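# Route colored plugs to the sections their funnel pipes feed

## Task

Behind the cover, the pipes leading down from the funnels may cross, and one of them is blocked for good. Find the section that the red-banded funnel's pipe ends above and set the red plug on that section's flat front part. Find the section that the blue-banded funnel's pipe ends above and set the blue plug on its flat front part. Marbles may be let go into the funnels from a short height to trace the pipes. Nothing except a marble may leave the table, and even a lost marble counts against you.

## Robot and tools

Robot: a single arm with a two-finger gripper. Its base sits at (0, 0, +0.123) m in the scene frame with quat_wxyz (+0.919, -0.381, -0.036, -0.092), so it is tilted. In the base frame, straight up (against gravity) is (+0.137, -0.694, +0.707). The scene frame has its origin on the table under the base, +z up, and +y to the left when facing +x. Every hand pose, target, velocity and camera pose in calls and results uses the base frame.

Gripper: the fingers point along its own +z and open and close along its own y. end_effector_position is the point between the pads, roughly 1 cm short of the fingertips. Opening runs from -1 (closed) to +1 (fully open, 0.094 m). grip_measured uses the same scale; with nothing held it may read up to about 1.6 mm wide. On a firm part it reads up to about 0.064 below the part's width, more for small or round parts. To release, send an opening clearly above grip_measured. Close slowly on anything fragile.

Pose row (used by all motion tools): 8 plain numbers x, y, z, qw, qx, qy, qz, opening. x, y, z are the absolute target for end_effector_position in metres; the quaternion (w first) is the absolute target orientation; both are in the base frame. Opening is an absolute command on the -1..+1 scale, not an offset. Repeat the same quaternion in every row to hold orientation; do not copy the reported one, which may have drifted. Sending 0 for opening is a real command, so resend the present value to leave the fingers alone.

execute_actions(actions, cameras): actions is a list of actions; each action is a table of 1 to 15 rows, one row per 1/30 s step; a short table repeats its last row to fill 15 steps (0.5 s). Any target more than 0.6 m from the gripper's pose at that action's start, along any gripper axis, gets the action refused; a bad first action refuses the whole call. Every step the controller limits the command to 100 mm and 20 degrees from the measured pose, so one action may fall short; the arm then heads for the Hand target shown in the result, and the rest must be commanded again. An empty list just reports state and images. cameras picks images: omitted, null or ["all"] gives all; [] gives none; unknown names invalidate the call.

move(target, speed, blend, opening_speed, blocking, cameras): drives the gripper in a straight line from its Hand target to one row or a list of up to 15 rows (absolute poses, base frame), all within a 10 s path. speed is in m/s, 0.002 to 0.5, default 0.25 (turns up to twice that in rad/s); one value or one per segment. blend, in metres, rounds corners of a list (0 stops at each point). opening_speed, 0.2 or more per second on the opening scale, ramps the fingers. blocking=false returns after about 0.5 s while the move continues; a new move replaces a running one. The path ignores obstacles and the hand lags and strays more at higher speed and near full stretch. Avoid paths near the arm's own base (including its mount); they can flip the shoulder posture. The first row's opening is sent at the start; later rows' openings are applied after the arm stops at that row. The result adds a move: line: done (at rest within 10 mm and 2 degrees), off_target, moving, held or fault, plus limits such as paced (pose clipped) or held (steps withheld). Neither done nor off_target proves contact or its absence.

wait(seconds, cameras): 0 to 10 s, holding the last command; a running move keeps going. stop(cameras): brakes a running move, needing some room. zoom_image(camera, region): camera is cam_head_left, cam_head_right or cam_wrist (each 672x504); region [x0, y0, x1, y1] in pixels from the top-left corner, at most 504 by 504, taken from that camera's latest image. finished_scene(scene): give the current scene number; it ends the scene irreversibly and the goal must hold with the robot not helping.

Result lines: the gripper pose (may be off by a few cm, more at long reach); Hand target (shown when the arm is off its command by over 2 mm or 1 degree); Tool commands; grip_measured; grip_effort_nm (motor effort, negative closing, never fully returns to zero, not a pad force); Joint positions (last entry is the opening in metres); joint velocities (hidden when within noise); Joint torques in joint order, including gravity, positive toward larger angles, with entries 3 and 4 wrapping at ±28 N m; temperatures once changed by 5 °C. Joint ranges in rad: waist -2.880..2.880, shoulder 0..3.142, elbow 0..3.019 (straight 2.964), wrist pitch -1.693..1.571, wrist yaw -1.571..1.571, wrist roll -2.094..2.094. Friction can leave the hand a centimetre or more off target without any contact.

Heat: holding loads, staying stretched or pushing at unreachable poses heats motors. A MOTOR HOT line appears at 85 °C; at 100 °C an OVER-TEMPERATURE FAULT drops the arm for 30 s or more, possibly with no warning.

Avoid: dropping or flinging parts, releasing a moving part, fast impacts and hard presses (commanding the measured pose relieves a press), and anything other than a marble leaving the table. Occasional brief tugs on held parts or pushes on loose ones may occur. The simulation keeps running while you deliberate.

Each tool is called after "Emit:" as name([rows], argument=value, ...), one row to a line, values as JSON.

## Session

Emit:
execute_actions(actions=[])

Emit:
zoom_image(camera="cam_head_left", region=[180, 40, 500, 280])

Scene clock: 0.00 s.
end_effector_position=(+0.3023, +0.2906, +0.3981) grip_measured=+1.000 grip_effort_nm=n/a end_effector_quat_wxyz=(-0.357, +0.686, -0.511, -0.375)
Joint positions: [0.406 1.196 1.294 -1.247 -1.039 -1.211 0.094]
Joint velocities: within noise
Joint torques (N m): no reading
Heat: hottest elbow 32 °C.
Hand target: +0.3045, +0.2909, +0.4083; -0.366, +0.688, -0.506, -0.370
Tool commands: gripper/opening=+1.0

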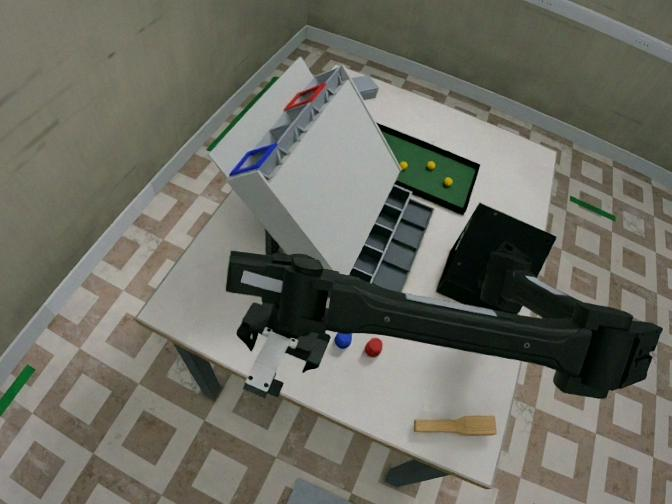

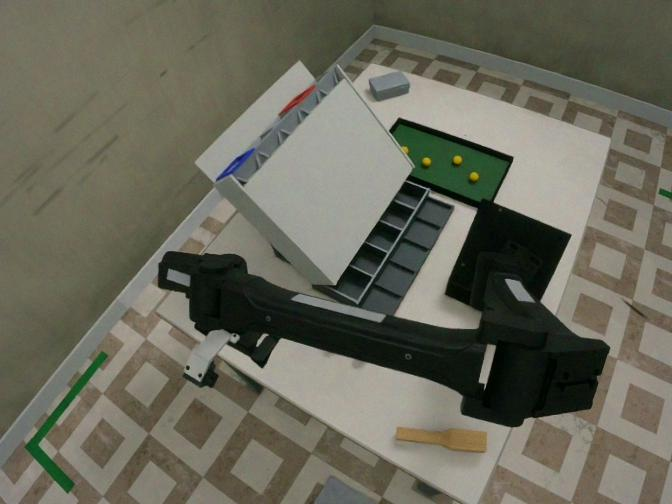

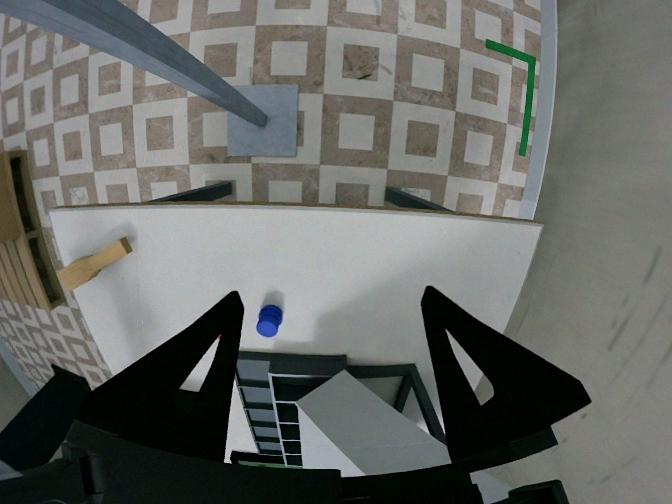

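Scaled by 1.575 from the camera's 672x504 image, which has a finer 960x720 frame.

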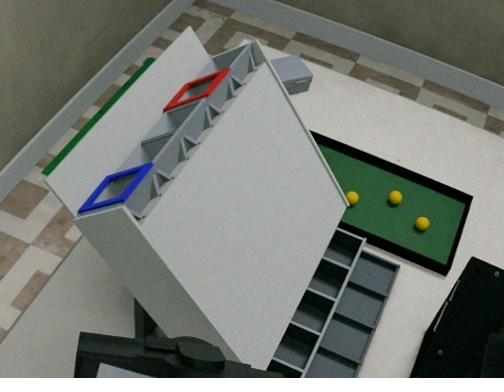

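Emit:
move([
  [0.3186, 0.0804, 0.4799, 0.25, -0.1, 0.85, 0.40, 0.2],
  [0.5683, -0.1435, 0.2927, 0.0951, 0.3560, 0.8972, 0.2424, 0.2],
], speed=0.3, blend=[0.08, 0], cameras=["cam_wrist","cam_head_left"])

Emit:
zoom_image(camera="cam_wrist", region=[180, 130, 480, 380])

Scene clock: 17.07 s.
end_effector_position=(+0.5621, -0.1324, +0.2695) grip_measured=+0.202 grip_effort_nm=-0.105 end_effector_quat_wxyz=(+0.071, +0.350, +0.902, +0.244)
Joint positions: [-0.372 1.747 1.749 -1.418 -0.493 0.408 0.056]
Joint torques (N m): [-11.46 -5.19 12.92 1.09 0.49 0.03]
Hand target: +0.5673, -0.1431, +0.2928; +0.095, +0.356, +0.897, +0.243
Off the commanded pose: 0.026 m, 3 deg.
move: off_target
Images, in order: cam_head_left, cam_wrist.

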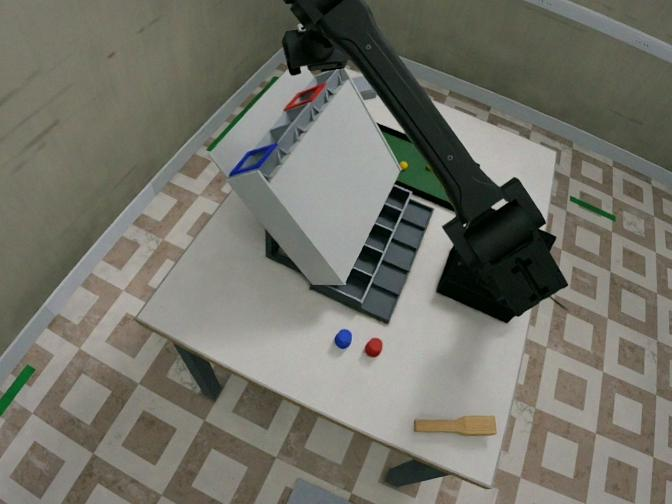

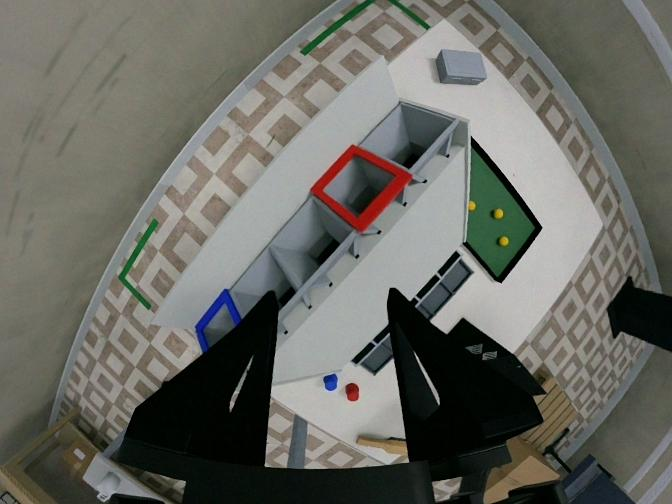

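Scaled by 1.680 from the camera's 672x504 image, which has a finer 960x720 frame.

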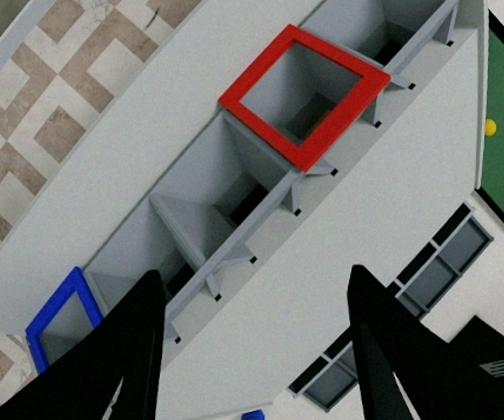

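Emit:
zoom_image(camera="cam_wrist", region=[300, 90, 480, 250])

Emit:
zoom_image(camera="cam_wrist", region=[180, 200, 360, 360])

Scaled by 2.800 from the camera's 672x504 image, which has a finer 960x720 frame.

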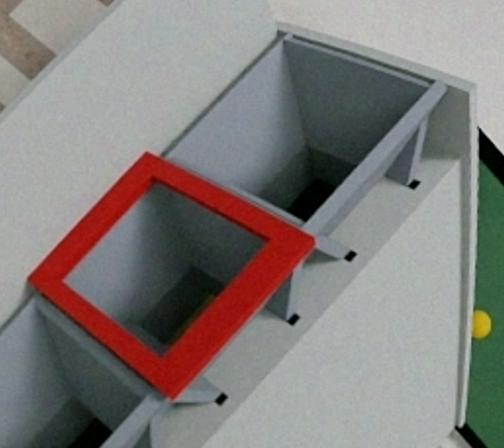

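Scaled by 2.800 from the camera's 672x504 image, which has a finer 960x720 frame.

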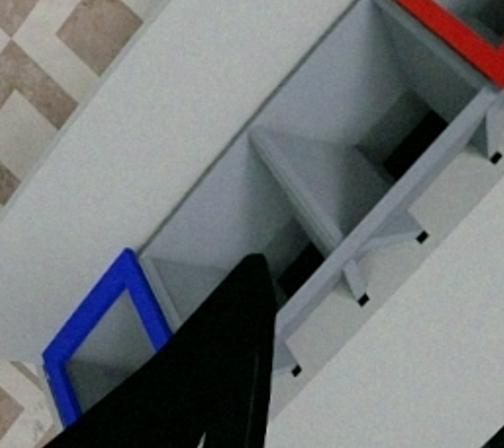

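Emit:
move([
  [0.461, -0.2659, 0.0902, 0.0, 0.42, 0.885, 0.19, 0.3],
  [0.4332, -0.2154, -0.1069, -0.1119, 0.4819, 0.8586, 0.1330, 0.3],
  [0.37, -0.165, -0.18, -0.1119, 0.4819, 0.8586, 0.1330, 0.3],
], speed=0.25, blend=[0.05, 0.04, 0], cameras=["cam_wrist"])

Scene clock: 35.33 s.
end_effector_position=(+0.3584, -0.1623, -0.1813) grip_measured=+0.298 grip_effort_nm=0.056 end_effector_quat_wxyz=(-0.126, +0.481, +0.857, +0.135)
Joint positions: [-0.538 2.193 1.045 -0.689 -0.262 0.45 0.061]
Joint torques (N m): [-7.65 -8.23 9.47 1.51 0.45 0.05]
Heat: hottest elbow 39 °C.
Hand target: +0.3699, -0.1648, -0.1797; -0.112, +0.482, +0.859, +0.133
Off the commanded pose: 0.012 m, 2 deg.
move: off_target
Images, in order: cam_wrist.

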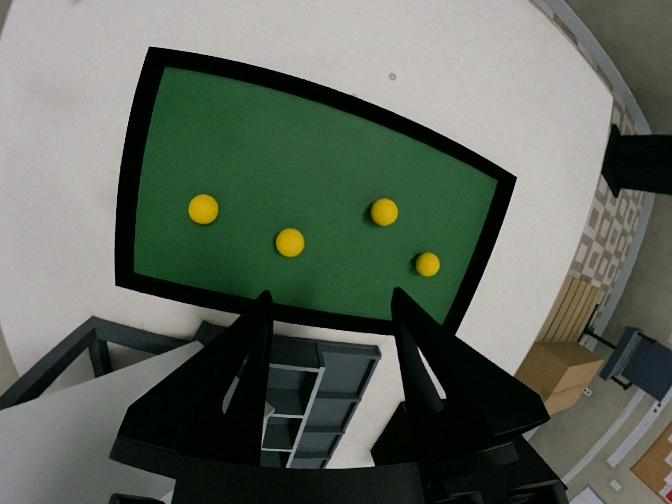

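Emit:
move(target=[0.3858, -0.1084, -0.2513, -0.1119, 0.4819, 0.8586, 0.1330, 0.25], speed=0.15, cameras=["cam_wrist"])

Scene clock: 57.03 s.
end_effector_position=(+0.3676, -0.1029, -0.2513) grip_measured=+0.252 grip_effort_nm=-0.120 end_effector_quat_wxyz=(-0.131, +0.479, +0.858, +0.131)
Joint positions: [-0.4 2.357 1.045 -0.498 -0.288 0.583 0.059]
Joint torques (N m): [-9.11 -8.82 8.94 1.33 0.38 0.05]
Hand target: +0.3856, -0.1083, -0.2507; -0.112, +0.482, +0.859, +0.133
Off the commanded pose: 0.019 m, 2 deg.
move: off_target
Images, in order: cam_wrist.

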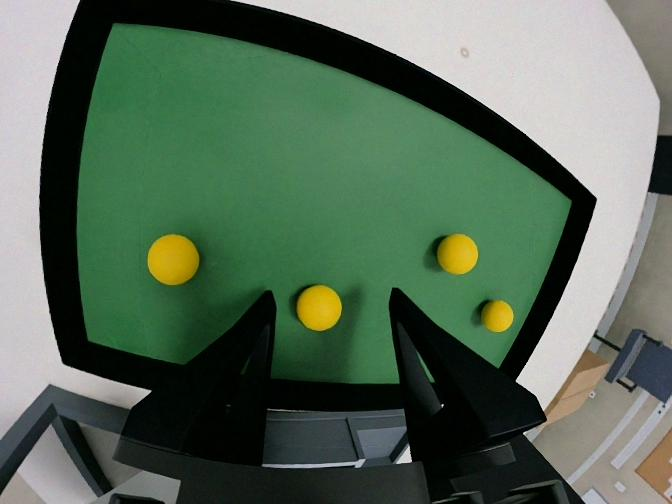

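Emit:
move(target=[0.3878, -0.0887, -0.2690, -0.1119, 0.4819, 0.8586, 0.1330, 0.25], speed=0.1, cameras=["cam_wrist"])

Scene clock: 65.27 s.
end_effector_position=(+0.3736, -0.0896, -0.2629) grip_measured=+0.251 grip_effort_nm=-0.085 end_effector_quat_wxyz=(-0.124, +0.482, +0.857, +0.131)
Joint positions: [-0.364 2.383 1.045 -0.447 -0.294 0.629 0.059]
Joint torques (N m): [-8.59 -7.77 8.59 1.5 0.32 0.06]
Hand target: +0.3877, -0.0887, -0.2684; -0.112, +0.482, +0.859, +0.133
Off the commanded pose: 0.016 m, 1 deg.
move: off_target
Images, in order: cam_wrist.

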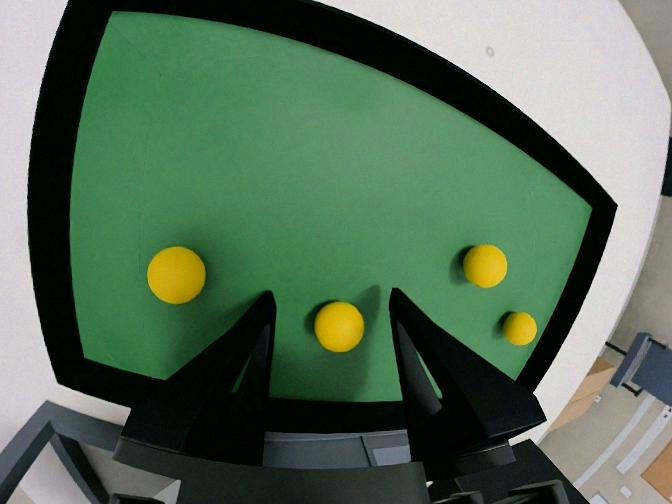

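Emit:
move(target=[0.3790, -0.0772, -0.2785, -0.1119, 0.4819, 0.8586, 0.1330, 0.25], speed=0.1, cameras=["cam_wrist"])

Scene clock: 72.00 s.
end_effector_position=(+0.3823, -0.0914, -0.2670) grip_measured=+0.251 grip_effort_nm=-0.081 end_effector_quat_wxyz=(-0.105, +0.487, +0.857, +0.132)
Joint positions: [-0.361 2.388 1.045 -0.399 -0.294 0.648 0.059]
Joint torques (N m): [-7.53 -6.95 6.27 1.62 0.22 0.04]
Hand target: +0.3785, -0.0776, -0.2779; -0.112, +0.482, +0.859, +0.133
Off the commanded pose: 0.019 m, 1 deg.
move: off_target
Images, in order: cam_wrist.

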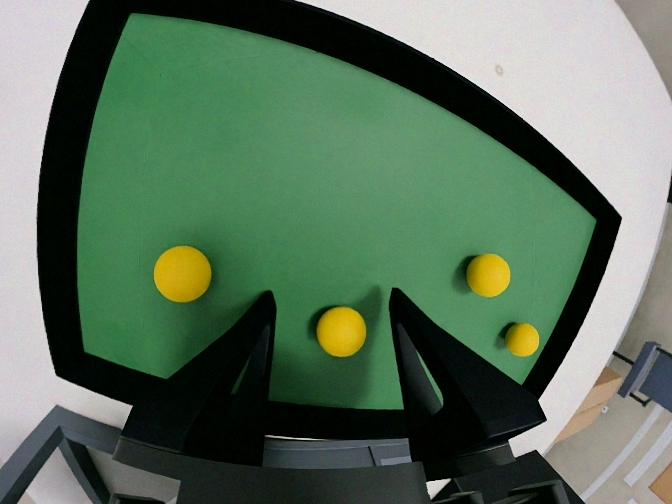

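Emit:
move(target=[0.3800, -0.0812, -0.2745, -0.1119, 0.4819, 0.8586, 0.1330, -0.65], speed=0.1, opening_speed=0.8, cameras=["cam_wrist"])

Scene clock: 77.33 s.
end_effector_position=(+0.3847, -0.0888, -0.2673) grip_measured=-0.536 grip_effort_nm=-1.048 end_effector_quat_wxyz=(-0.102, +0.485, +0.858, +0.136)
Joint positions: [-0.355 2.389 1.045 -0.391 -0.301 0.649 0.022]
Joint torques (N m): [-8.59 -7.65 6.53 0.69 0.53 -0.03]
Hand target: +0.3800, -0.0814, -0.2742; -0.112, +0.482, +0.859, +0.133
Off the commanded pose: 0.012 m, 1 deg.
move: off_target
Images, in order: cam_wrist.

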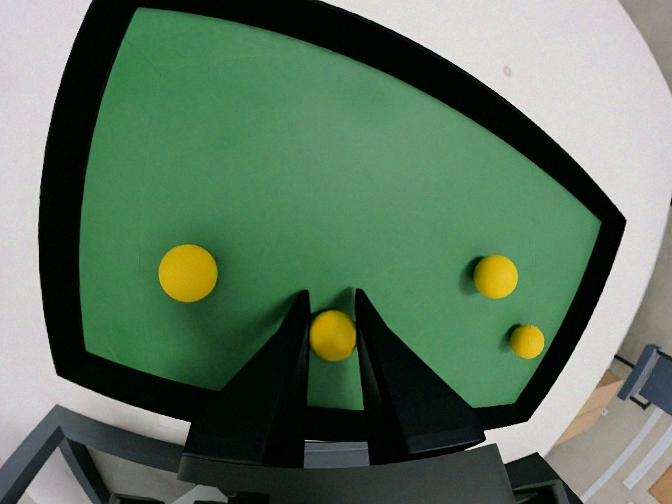

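Emit:
move([
  [0.40, -0.165, -0.18, -0.1119, 0.4819, 0.8586, 0.1330, -0.65],
  [0.4432, -0.2154, -0.0969, -0.1119, 0.4819, 0.8586, 0.1330, -0.65],
  [0.461, -0.2659, 0.0902, 0.0, 0.42, 0.885, 0.19, -0.65],
  [0.4953, -0.187, 0.2825, 0.15, 0.30, 0.895, 0.27, -0.65],
  [0.5825, 0.011, 0.3135, 0.2422, 0.24, 0.8922, 0.2948, -0.65],
], speed=0.25, blend=[0.03, 0.05, 0.05, 0.06, 0], cameras=["cam_wrist","cam_head_left"])

Scene clock: 96.87 s.
end_effector_position=(+0.5784, +0.0167, +0.3057) grip_measured=-0.536 grip_effort_nm=-1.053 end_effector_quat_wxyz=(+0.228, +0.234, +0.898, +0.294)
Joint positions: [-0.113 1.503 1.446 -0.911 -0.501 0.555 0.022]
Joint torques (N m): [-10.4 -4.84 9.55 2.19 0.64 0.04]
Hand target: +0.5823, +0.0111, +0.3135; +0.242, +0.240, +0.893, +0.295
Off the commanded pose: 0.011 m, 2 deg.
move: off_target
Images, in order: cam_head_left, cam_wrist.

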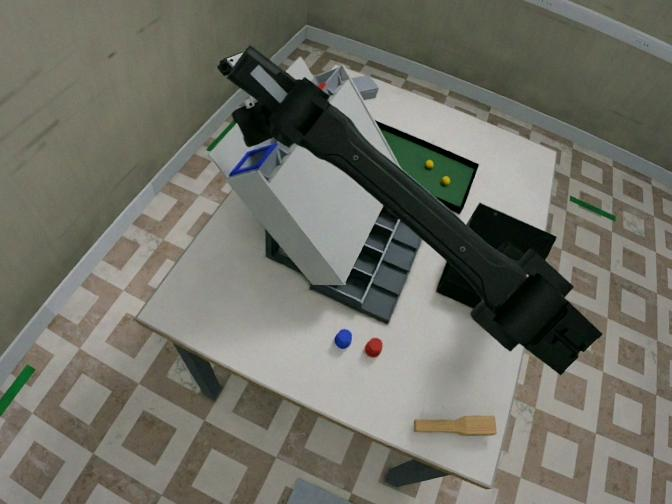

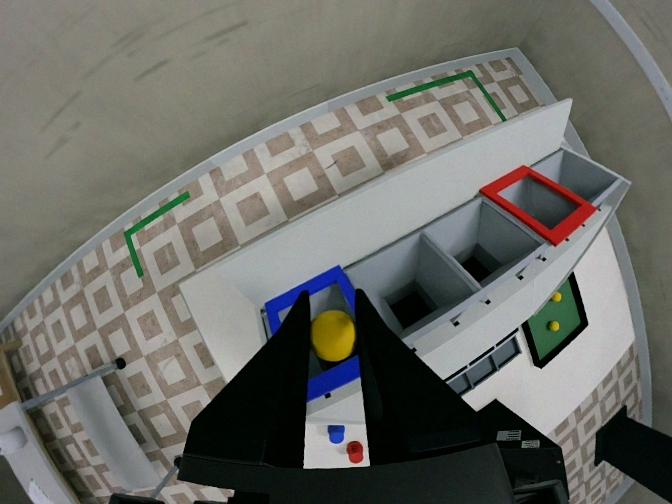

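Emit:
move(target=[0.5979, 0.0472, 0.2825, 0.2422, 0.24, 0.8922, 0.2948, -0.65], speed=0.1, cameras=["cam_wrist"])

Scene clock: 105.03 s.
end_effector_position=(+0.5925, +0.0459, +0.2789) grip_measured=-0.536 grip_effort_nm=-1.053 end_effector_quat_wxyz=(+0.234, +0.238, +0.896, +0.292)
Joint positions: [-0.049 1.53 1.399 -0.799 -0.455 0.623 0.022]
Joint torques (N m): [-9.88 -5.07 9.57 2.15 0.69 0.04]
Hand target: +0.5978, +0.0471, +0.2827; +0.242, +0.240, +0.893, +0.295
Off the commanded pose: 0.007 m, 1 deg.
move: done
Images, in order: cam_wrist.

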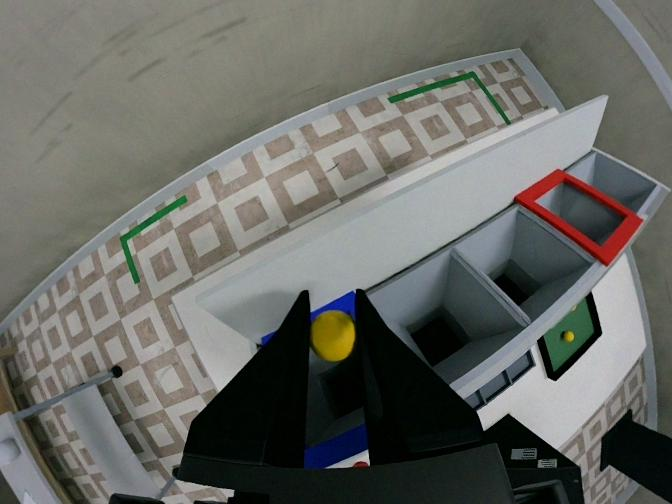

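Emit:
move(target=[0.5871, 0.0551, 0.2782, 0.2422, 0.24, 0.8922, 0.2948, -0.65], speed=0.1, cameras=["cam_wrist"])

Scene clock: 113.83 s.
end_effector_position=(+0.5849, +0.0494, +0.2683) grip_measured=-0.536 grip_effort_nm=-1.062 end_effector_quat_wxyz=(+0.230, +0.243, +0.897, +0.290)
Joint positions: [-0.041 1.516 1.359 -0.777 -0.445 0.637 0.022]
Joint torques (N m): [-9.11 -6.01 9.28 2.13 0.66 0.03]
Hand target: +0.5869, +0.0551, +0.2782; +0.242, +0.240, +0.893, +0.295
Off the commanded pose: 0.012 m, 2 deg.
move: off_target
Images, in order: cam_wrist.

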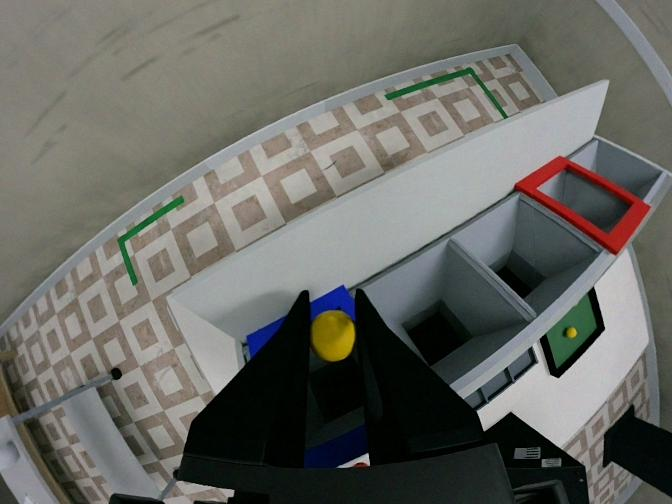

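Emit:
zoom_image(camera="cam_wrist", region=[220, 260, 460, 480])

Scaled by 2.100 from the camera's 672x504 image, which has a finer 960x720 frame.

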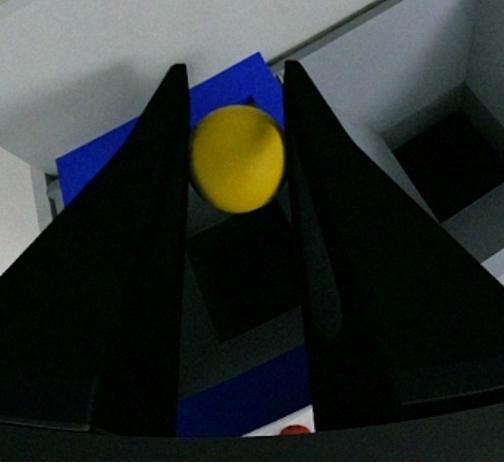

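Emit:
move([
  [0.5758, 0.0543, 0.2846, 0.2422, 0.24, 0.8922, 0.2948, -0.65],
  [0.5758, 0.0543, 0.2846, 0.2422, 0.24, 0.8922, 0.2948, -0.2],
], speed=0.1, opening_speed=1.2, cameras=["cam_wrist"])

Scene clock: 127.33 s.
end_effector_position=(+0.5761, +0.0498, +0.2779) grip_measured=-0.202 grip_effort_nm=0.051 end_effector_quat_wxyz=(+0.237, +0.241, +0.895, +0.292)
Joint positions: [-0.041 1.483 1.342 -0.777 -0.445 0.637 0.038]
Joint torques (N m): [-9.05 -5.48 9.29 1.52 0.61 0.01]
Hand target: +0.5758, +0.0543, +0.2845; +0.242, +0.240, +0.893, +0.295
Off the commanded pose: 0.008 m, 1 deg.
move: done
Images, in order: cam_wrist.

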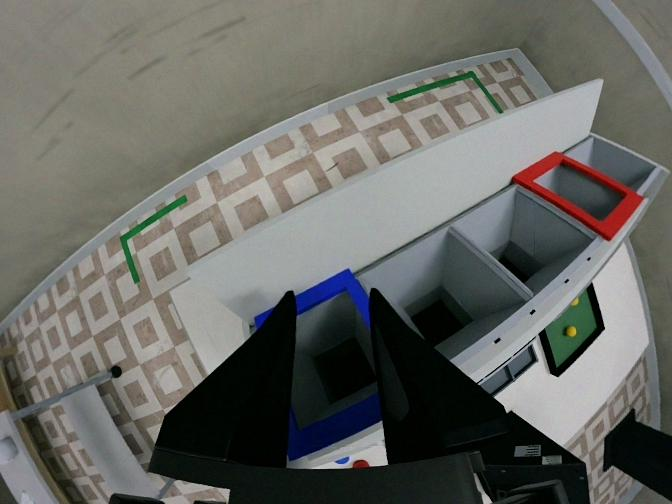

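Emit:
move([
  [0.4953, -0.187, 0.2825, 0.15, 0.30, 0.895, 0.27, 0.25],
  [0.461, -0.2659, 0.0902, 0.0, 0.42, 0.885, 0.19, 0.25],
  [0.4632, -0.2054, -0.1069, -0.1119, 0.4819, 0.8586, 0.1330, 0.25],
  [0.4646, -0.0992, -0.2051, -0.1119, 0.4819, 0.8586, 0.1330, 0.25],
], speed=0.25, blend=[0.06, 0.05, 0.04, 0])

Emit:
zoom_image(camera="cam_head_left", region=[300, 170, 450, 330])

Scene clock: 148.43 s.
end_effector_position=(+0.4586, -0.1092, -0.2023) grip_measured=+0.249 grip_effort_nm=0.056 end_effector_quat_wxyz=(-0.116, +0.487, +0.855, +0.135)
Joint positions: [-0.343 2.309 1.248 -0.699 -0.306 0.663 0.059]
Joint torques (N m): [-9.05 -9.17 7.9 1.39 0.54 0.04]
Hand target: +0.4644, -0.0992, -0.2050; -0.112, +0.482, +0.859, +0.133
Off the commanded pose: 0.012 m, 1 deg.
move: off_target

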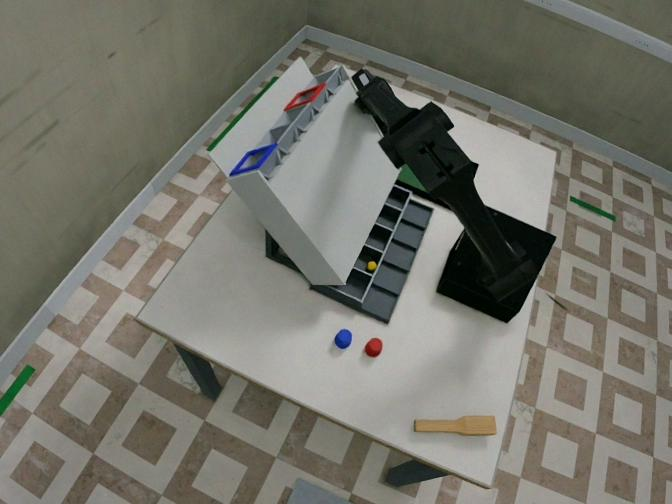

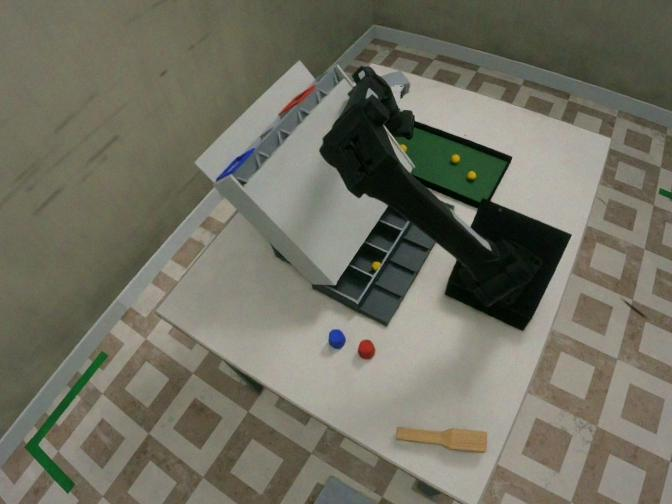

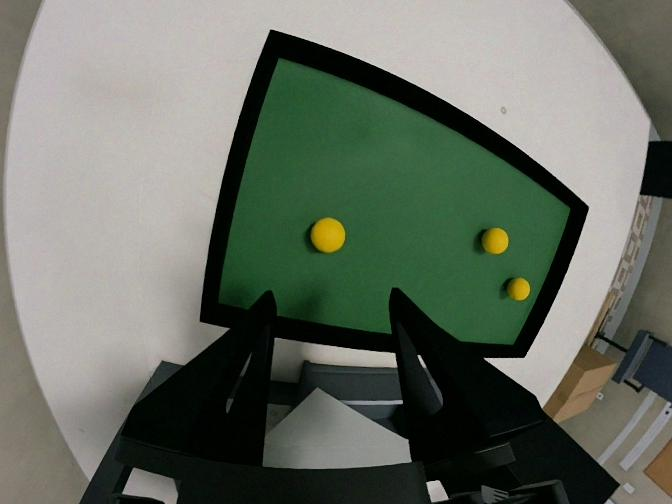

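Scaled by 3.150 from the camera's 672x504 image, which has a finer 960x720 frame.

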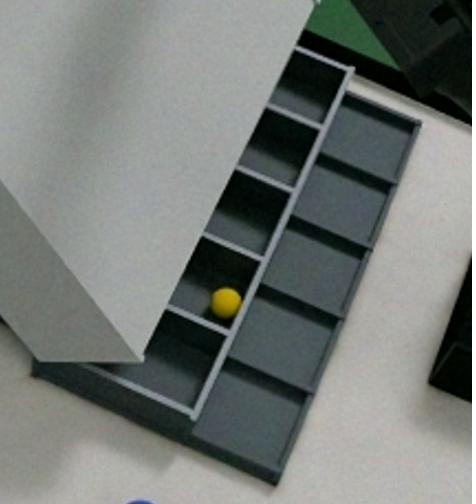

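Emit:
move(target=[0.4651, -0.0809, -0.2518, -0.1119, 0.4819, 0.8586, 0.1330, 0.25], speed=0.15, cameras=["cam_wrist"])

Scene clock: 163.07 s.
end_effector_position=(+0.4712, -0.1137, -0.2139) grip_measured=+0.249 grip_effort_nm=0.051 end_effector_quat_wxyz=(-0.086, +0.498, +0.852, +0.139)
Joint positions: [-0.343 2.327 1.246 -0.611 -0.306 0.696 0.059]
Joint torques (N m): [-6.53 -4.13 8.79 1.78 0.41 0.05]
Hand target: +0.4613, -0.0823, -0.2484; -0.112, +0.482, +0.859, +0.132
Off the commanded pose: 0.051 m, 4 deg.
move: off_target
Images, in order: cam_wrist.

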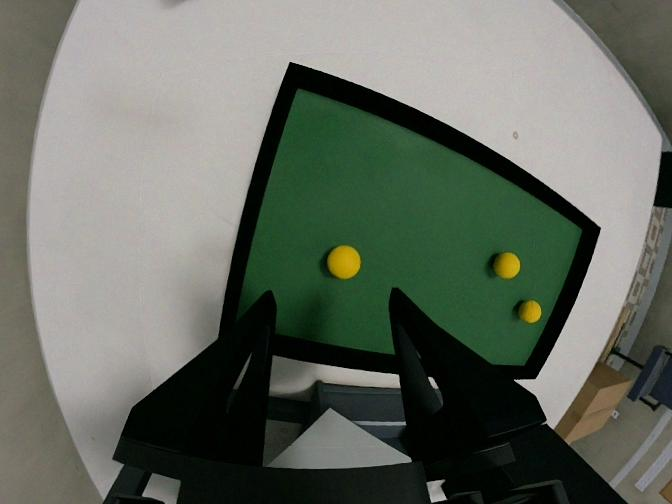

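Emit:
move(target=[0.4646, -0.1292, -0.1951, -0.1119, 0.4819, 0.8586, 0.1330, 0.25], speed=0.15)

Emit:
zoom_image(camera="cam_head_left", region=[330, 60, 510, 210])

Emit:
zoom_image(camera="cam_head_right", region=[310, 60, 490, 210])

Scene clock: 170.73 s.
end_effector_position=(+0.4447, -0.1142, -0.2072) grip_measured=+0.249 grip_effort_nm=0.051 end_effector_quat_wxyz=(-0.133, +0.484, +0.855, +0.130)
Joint positions: [-0.36 2.322 1.245 -0.725 -0.297 0.635 0.059]
Joint torques (N m): [-11.99 -10.7 10.89 0.09 0.62 -0.2]
Hand target: +0.4641, -0.1292, -0.1946; -0.111, +0.482, +0.859, +0.133
Off the commanded pose: 0.028 m, 3 deg.
move: off_target

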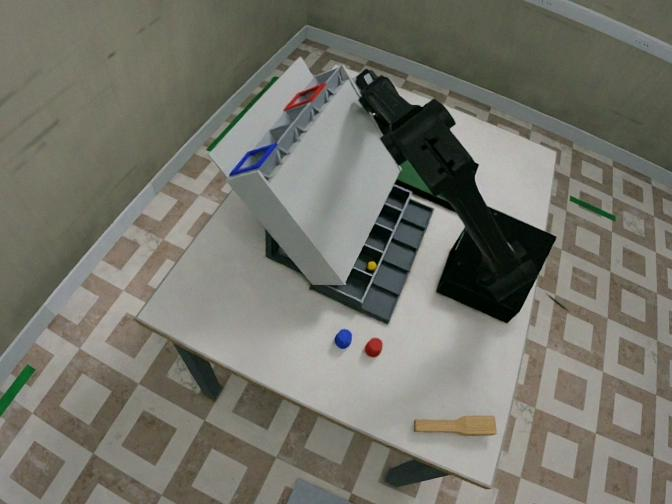

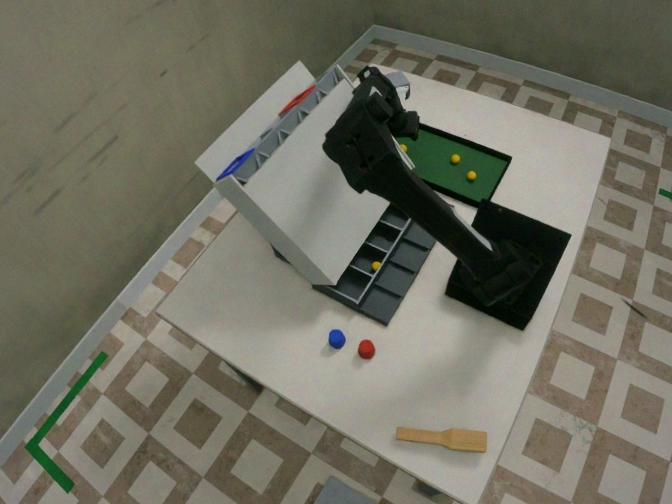

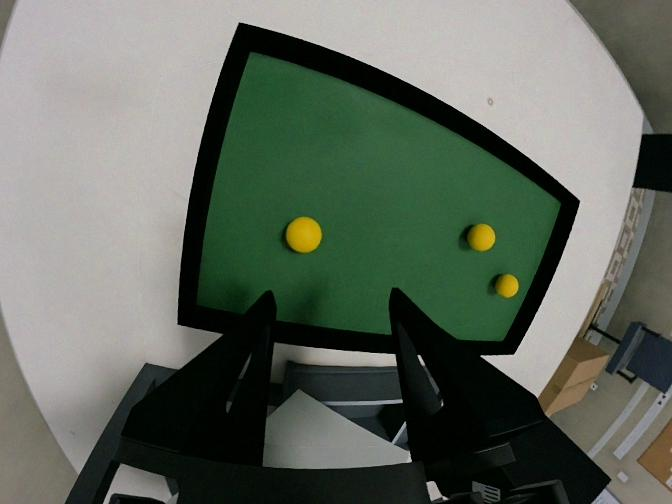

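Scaled by 2.800 from the camera's 672x504 image, which has a finer 960x720 frame.

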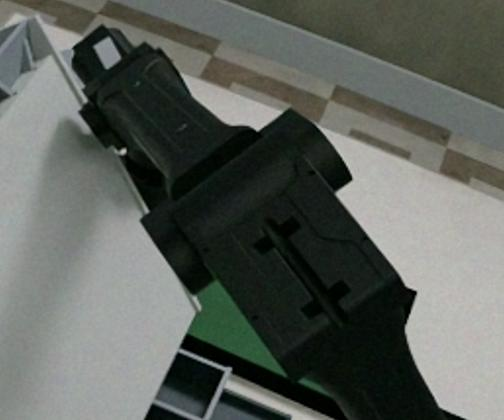

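Scaled by 2.800 from the camera's 672x504 image, which has a finer 960x720 frame.

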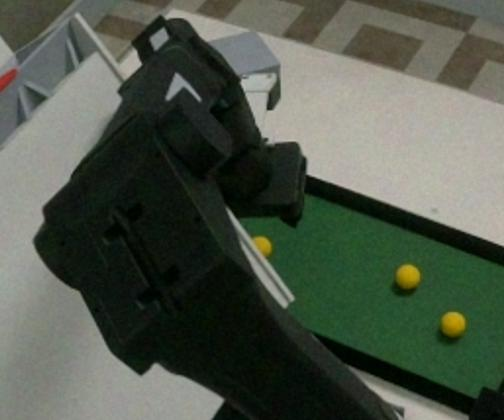

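Emit:
move([
  [0.47, -0.20, -0.19, -0.18, 0.47, 0.835, 0.21, 0.25],
  [0.4725, -0.138, -0.203, -0.248, 0.4517, 0.8056, 0.2915, 0.25],
], speed=0.15, blend=[0.02, 0])

Emit:
zoom_image(camera="cam_head_left", region=[330, 60, 510, 210])

Scene clock: 190.70 s.
end_effector_position=(+0.4564, -0.1332, -0.2054) grip_measured=+0.249 grip_effort_nm=0.056 end_effector_quat_wxyz=(-0.260, +0.461, +0.798, +0.289)
Joint positions: [-0.483 2.529 1.554 -1.176 -0.583 0.386 0.059]
Joint torques (N m): [-10.58 -11.05 12.07 -0.32 -0.01 -0.21]
Hand target: +0.4722, -0.1378, -0.2025; -0.248, +0.452, +0.806, +0.292
Off the commanded pose: 0.017 m, 2 deg.
move: off_target

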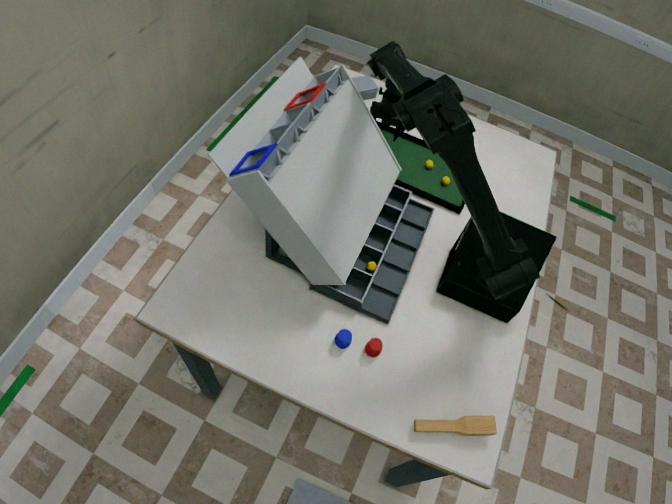

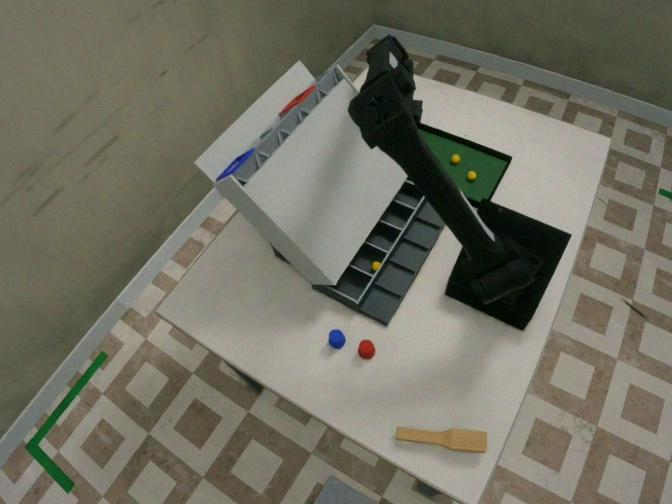

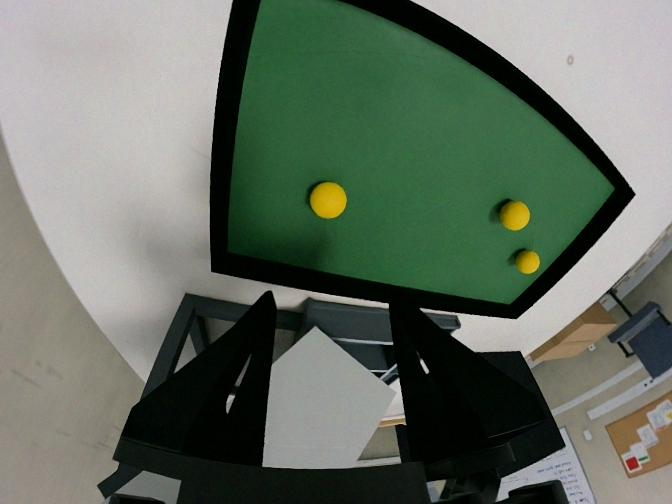

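Scaled by 2.800 from the camera's 672x504 image, which has a finer 960x720 frame.

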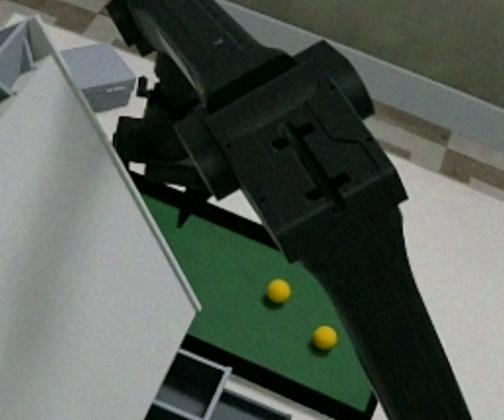

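Emit:
move(target=[0.4746, -0.1083, -0.2524, -0.248, 0.4517, 0.8056, 0.2915, 0.25], speed=0.12, cameras=["cam_wrist"])

Scene clock: 205.37 s.
end_effector_position=(+0.4525, -0.1012, -0.2541) grip_measured=+0.249 grip_effort_nm=0.051 end_effector_quat_wxyz=(-0.270, +0.452, +0.799, +0.291)
Joint positions: [-0.433 2.625 1.565 -1.092 -0.609 0.409 0.059]
Joint torques (N m): [-10.99 -12.04 11.1 0.7 -0.01 0.05]
Hand target: +0.4741, -0.1082, -0.2515; -0.248, +0.452, +0.806, +0.292
Off the commanded pose: 0.023 m, 3 deg.
move: off_target
Images, in order: cam_wrist.

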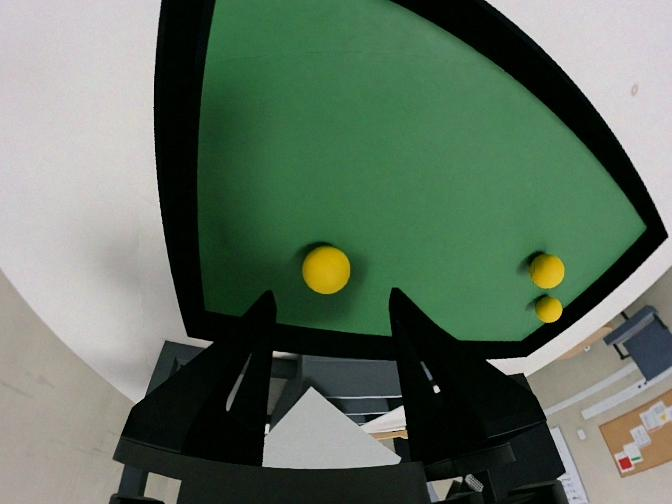

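Emit:
move(target=[0.4752, -0.0890, -0.2746, -0.248, 0.4517, 0.8056, 0.2915, 0.25], speed=0.08, cameras=["cam_wrist"])

Scene clock: 213.60 s.
end_effector_position=(+0.4561, -0.0851, -0.2729) grip_measured=+0.249 grip_effort_nm=0.056 end_effector_quat_wxyz=(-0.265, +0.452, +0.800, +0.291)
Joint positions: [-0.402 2.655 1.565 -1.031 -0.626 0.444 0.059]
Joint torques (N m): [-10.99 -11.58 10.67 0.69 0 0.03]
Hand target: +0.4748, -0.0889, -0.2738; -0.248, +0.452, +0.806, +0.292
Off the commanded pose: 0.020 m, 2 deg.
move: off_target
Images, in order: cam_wrist.

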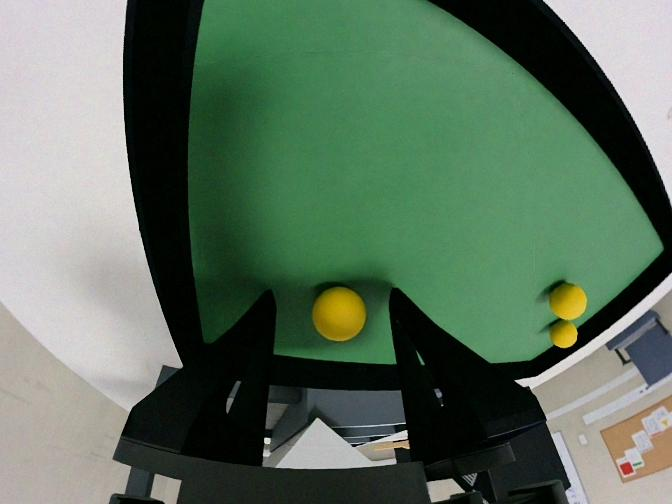

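Emit:
move(target=[0.4752, -0.0870, -0.2766, -0.248, 0.4517, 0.8056, 0.2915, -0.65], speed=0.08, opening_speed=0.8, cameras=["cam_wrist"])

Scene clock: 219.80 s.
end_effector_position=(+0.4573, -0.0854, -0.2734) grip_measured=-0.524 grip_effort_nm=-1.038 end_effector_quat_wxyz=(-0.263, +0.454, +0.800, +0.291)
Joint positions: [-0.402 2.655 1.565 -1.025 -0.627 0.449 0.022]
Joint torques (N m): [-10.7 -11.34 10.63 0.7 0 0.03]
Hand target: +0.4748, -0.0869, -0.2759; -0.248, +0.452, +0.806, +0.292
Off the commanded pose: 0.018 m, 2 deg.
move: off_target
Images, in order: cam_wrist.

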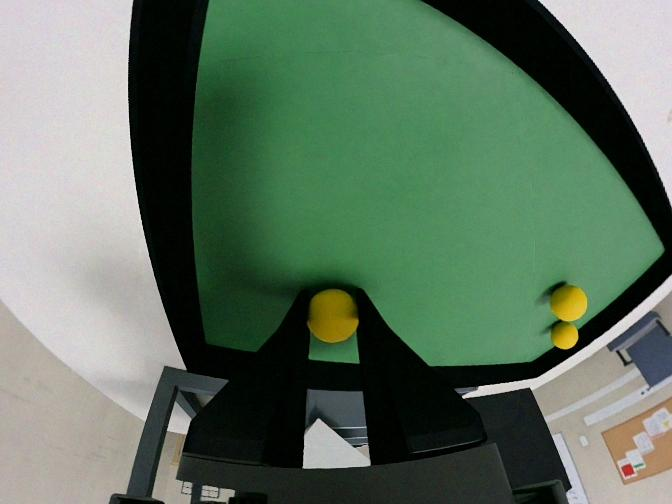

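Emit:
move([
  [0.4800, -0.1564, -0.1959, -0.2, 0.46, 0.825, 0.22, -0.65],
  [0.4432, -0.2154, -0.0969, -0.1119, 0.4819, 0.8586, 0.1330, -0.65],
  [0.461, -0.2659, 0.0902, 0.0, 0.42, 0.885, 0.19, -0.65],
  [0.6181, -0.2008, 0.1316, 0.0951, 0.3560, 0.8972, 0.2424, -0.65],
], speed=0.25, blend=[0.04, 0.05, 0.05, 0], cameras=["cam_wrist","cam_head_left"])

Scene clock: 232.63 s.
end_effector_position=(+0.6000, -0.1905, +0.1166) grip_measured=-0.525 grip_effort_nm=-1.062 end_effector_quat_wxyz=(+0.069, +0.356, +0.900, +0.243)
Joint positions: [-0.438 1.972 1.673 -1.152 -0.499 0.345 0.022]
Joint torques (N m): [-11.87 -6.77 14.17 1.87 0.26 0.02]
Hand target: +0.6169, -0.2003, +0.1319; +0.095, +0.356, +0.897, +0.243
Off the commanded pose: 0.026 m, 3 deg.
move: off_target
Images, in order: cam_head_left, cam_wrist.

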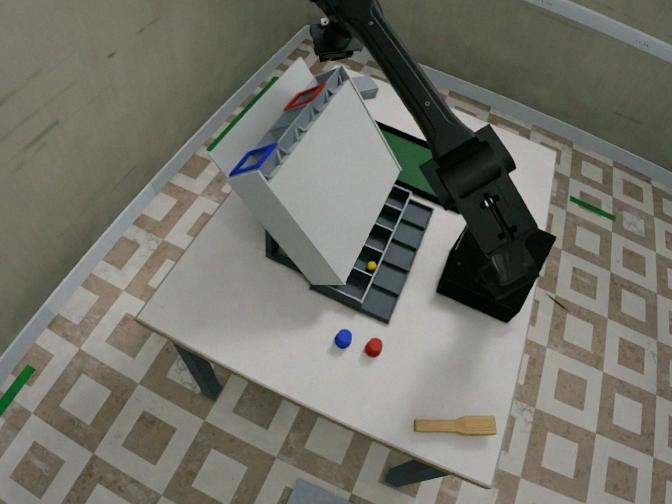

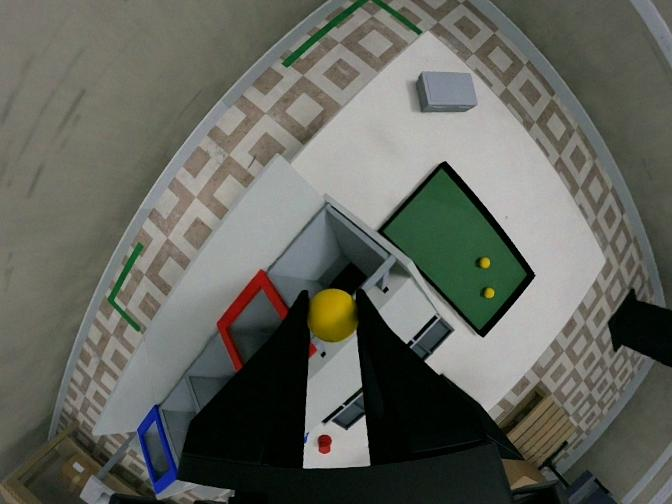

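Emit:
move(target=[0.617, -0.1636, 0.0894, 0.0951, 0.3560, 0.8972, 0.2424, -0.65], speed=0.12, cameras=["cam_wrist"])

Emit:
zoom_image(camera="cam_wrist", region=[210, 180, 450, 420])

Scene clock: 245.27 s.
end_effector_position=(+0.6095, -0.1611, +0.0851) grip_measured=-0.525 grip_effort_nm=-1.057 end_effector_quat_wxyz=(+0.083, +0.354, +0.899, +0.244)
Joint positions: [-0.387 1.973 1.583 -1.005 -0.493 0.407 0.022]
Joint torques (N m): [-11.52 -7.65 10.67 2.07 0.48 0.04]
Hand target: +0.6169, -0.1635, +0.0895; +0.095, +0.356, +0.897, +0.243
Off the commanded pose: 0.009 m, 1 deg.
move: done
Images, in order: cam_wrist.

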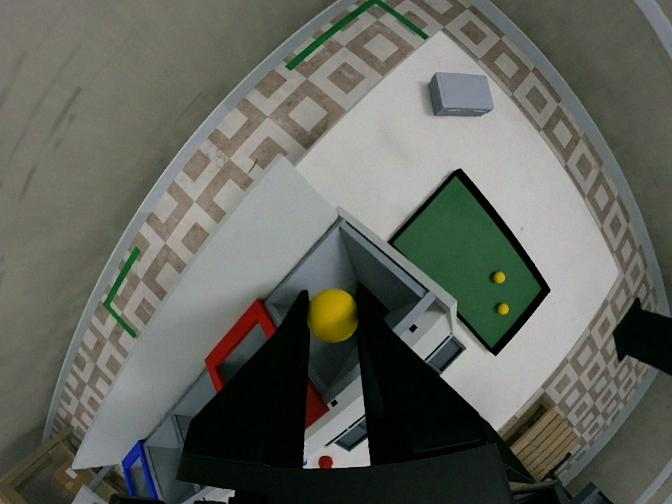

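Scaled by 2.100 from the camera's 672x504 image, which has a finer 960x720 frame.

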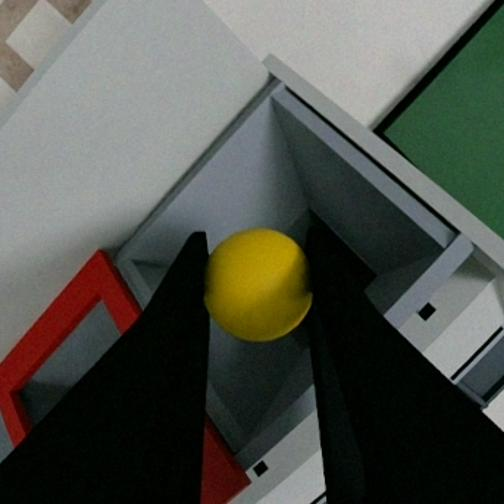

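Emit:
move(target=[0.617, -0.1636, 0.0894, 0.0951, 0.3560, 0.8972, 0.2424, -0.2], speed=0.12, opening_speed=1.2, cameras=["cam_wrist"])

Scene clock: 250.27 s.
end_effector_position=(+0.6095, -0.1611, +0.0851) grip_measured=-0.202 grip_effort_nm=0.061 end_effector_quat_wxyz=(+0.083, +0.354, +0.899, +0.244)
Joint positions: [-0.387 1.973 1.583 -1.005 -0.493 0.408 0.038]
Joint torques (N m): [-11.52 -7.65 10.67 2.06 0.48 0.03]
Hand target: +0.6169, -0.1635, +0.0895; +0.095, +0.356, +0.897, +0.243
Off the commanded pose: 0.009 m, 1 deg.
move: done
Images, in order: cam_wrist.

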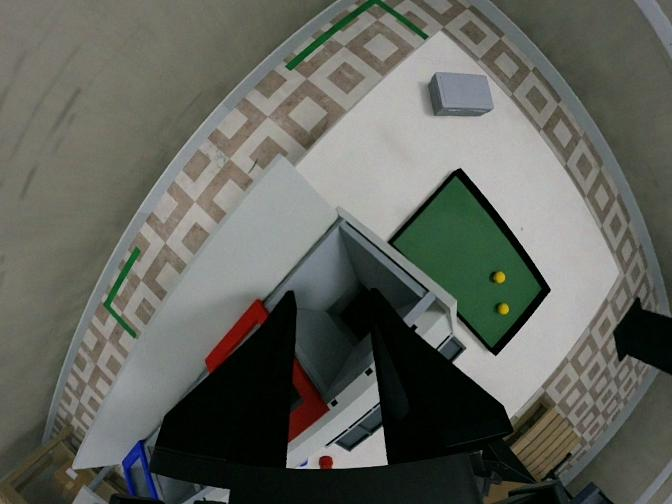

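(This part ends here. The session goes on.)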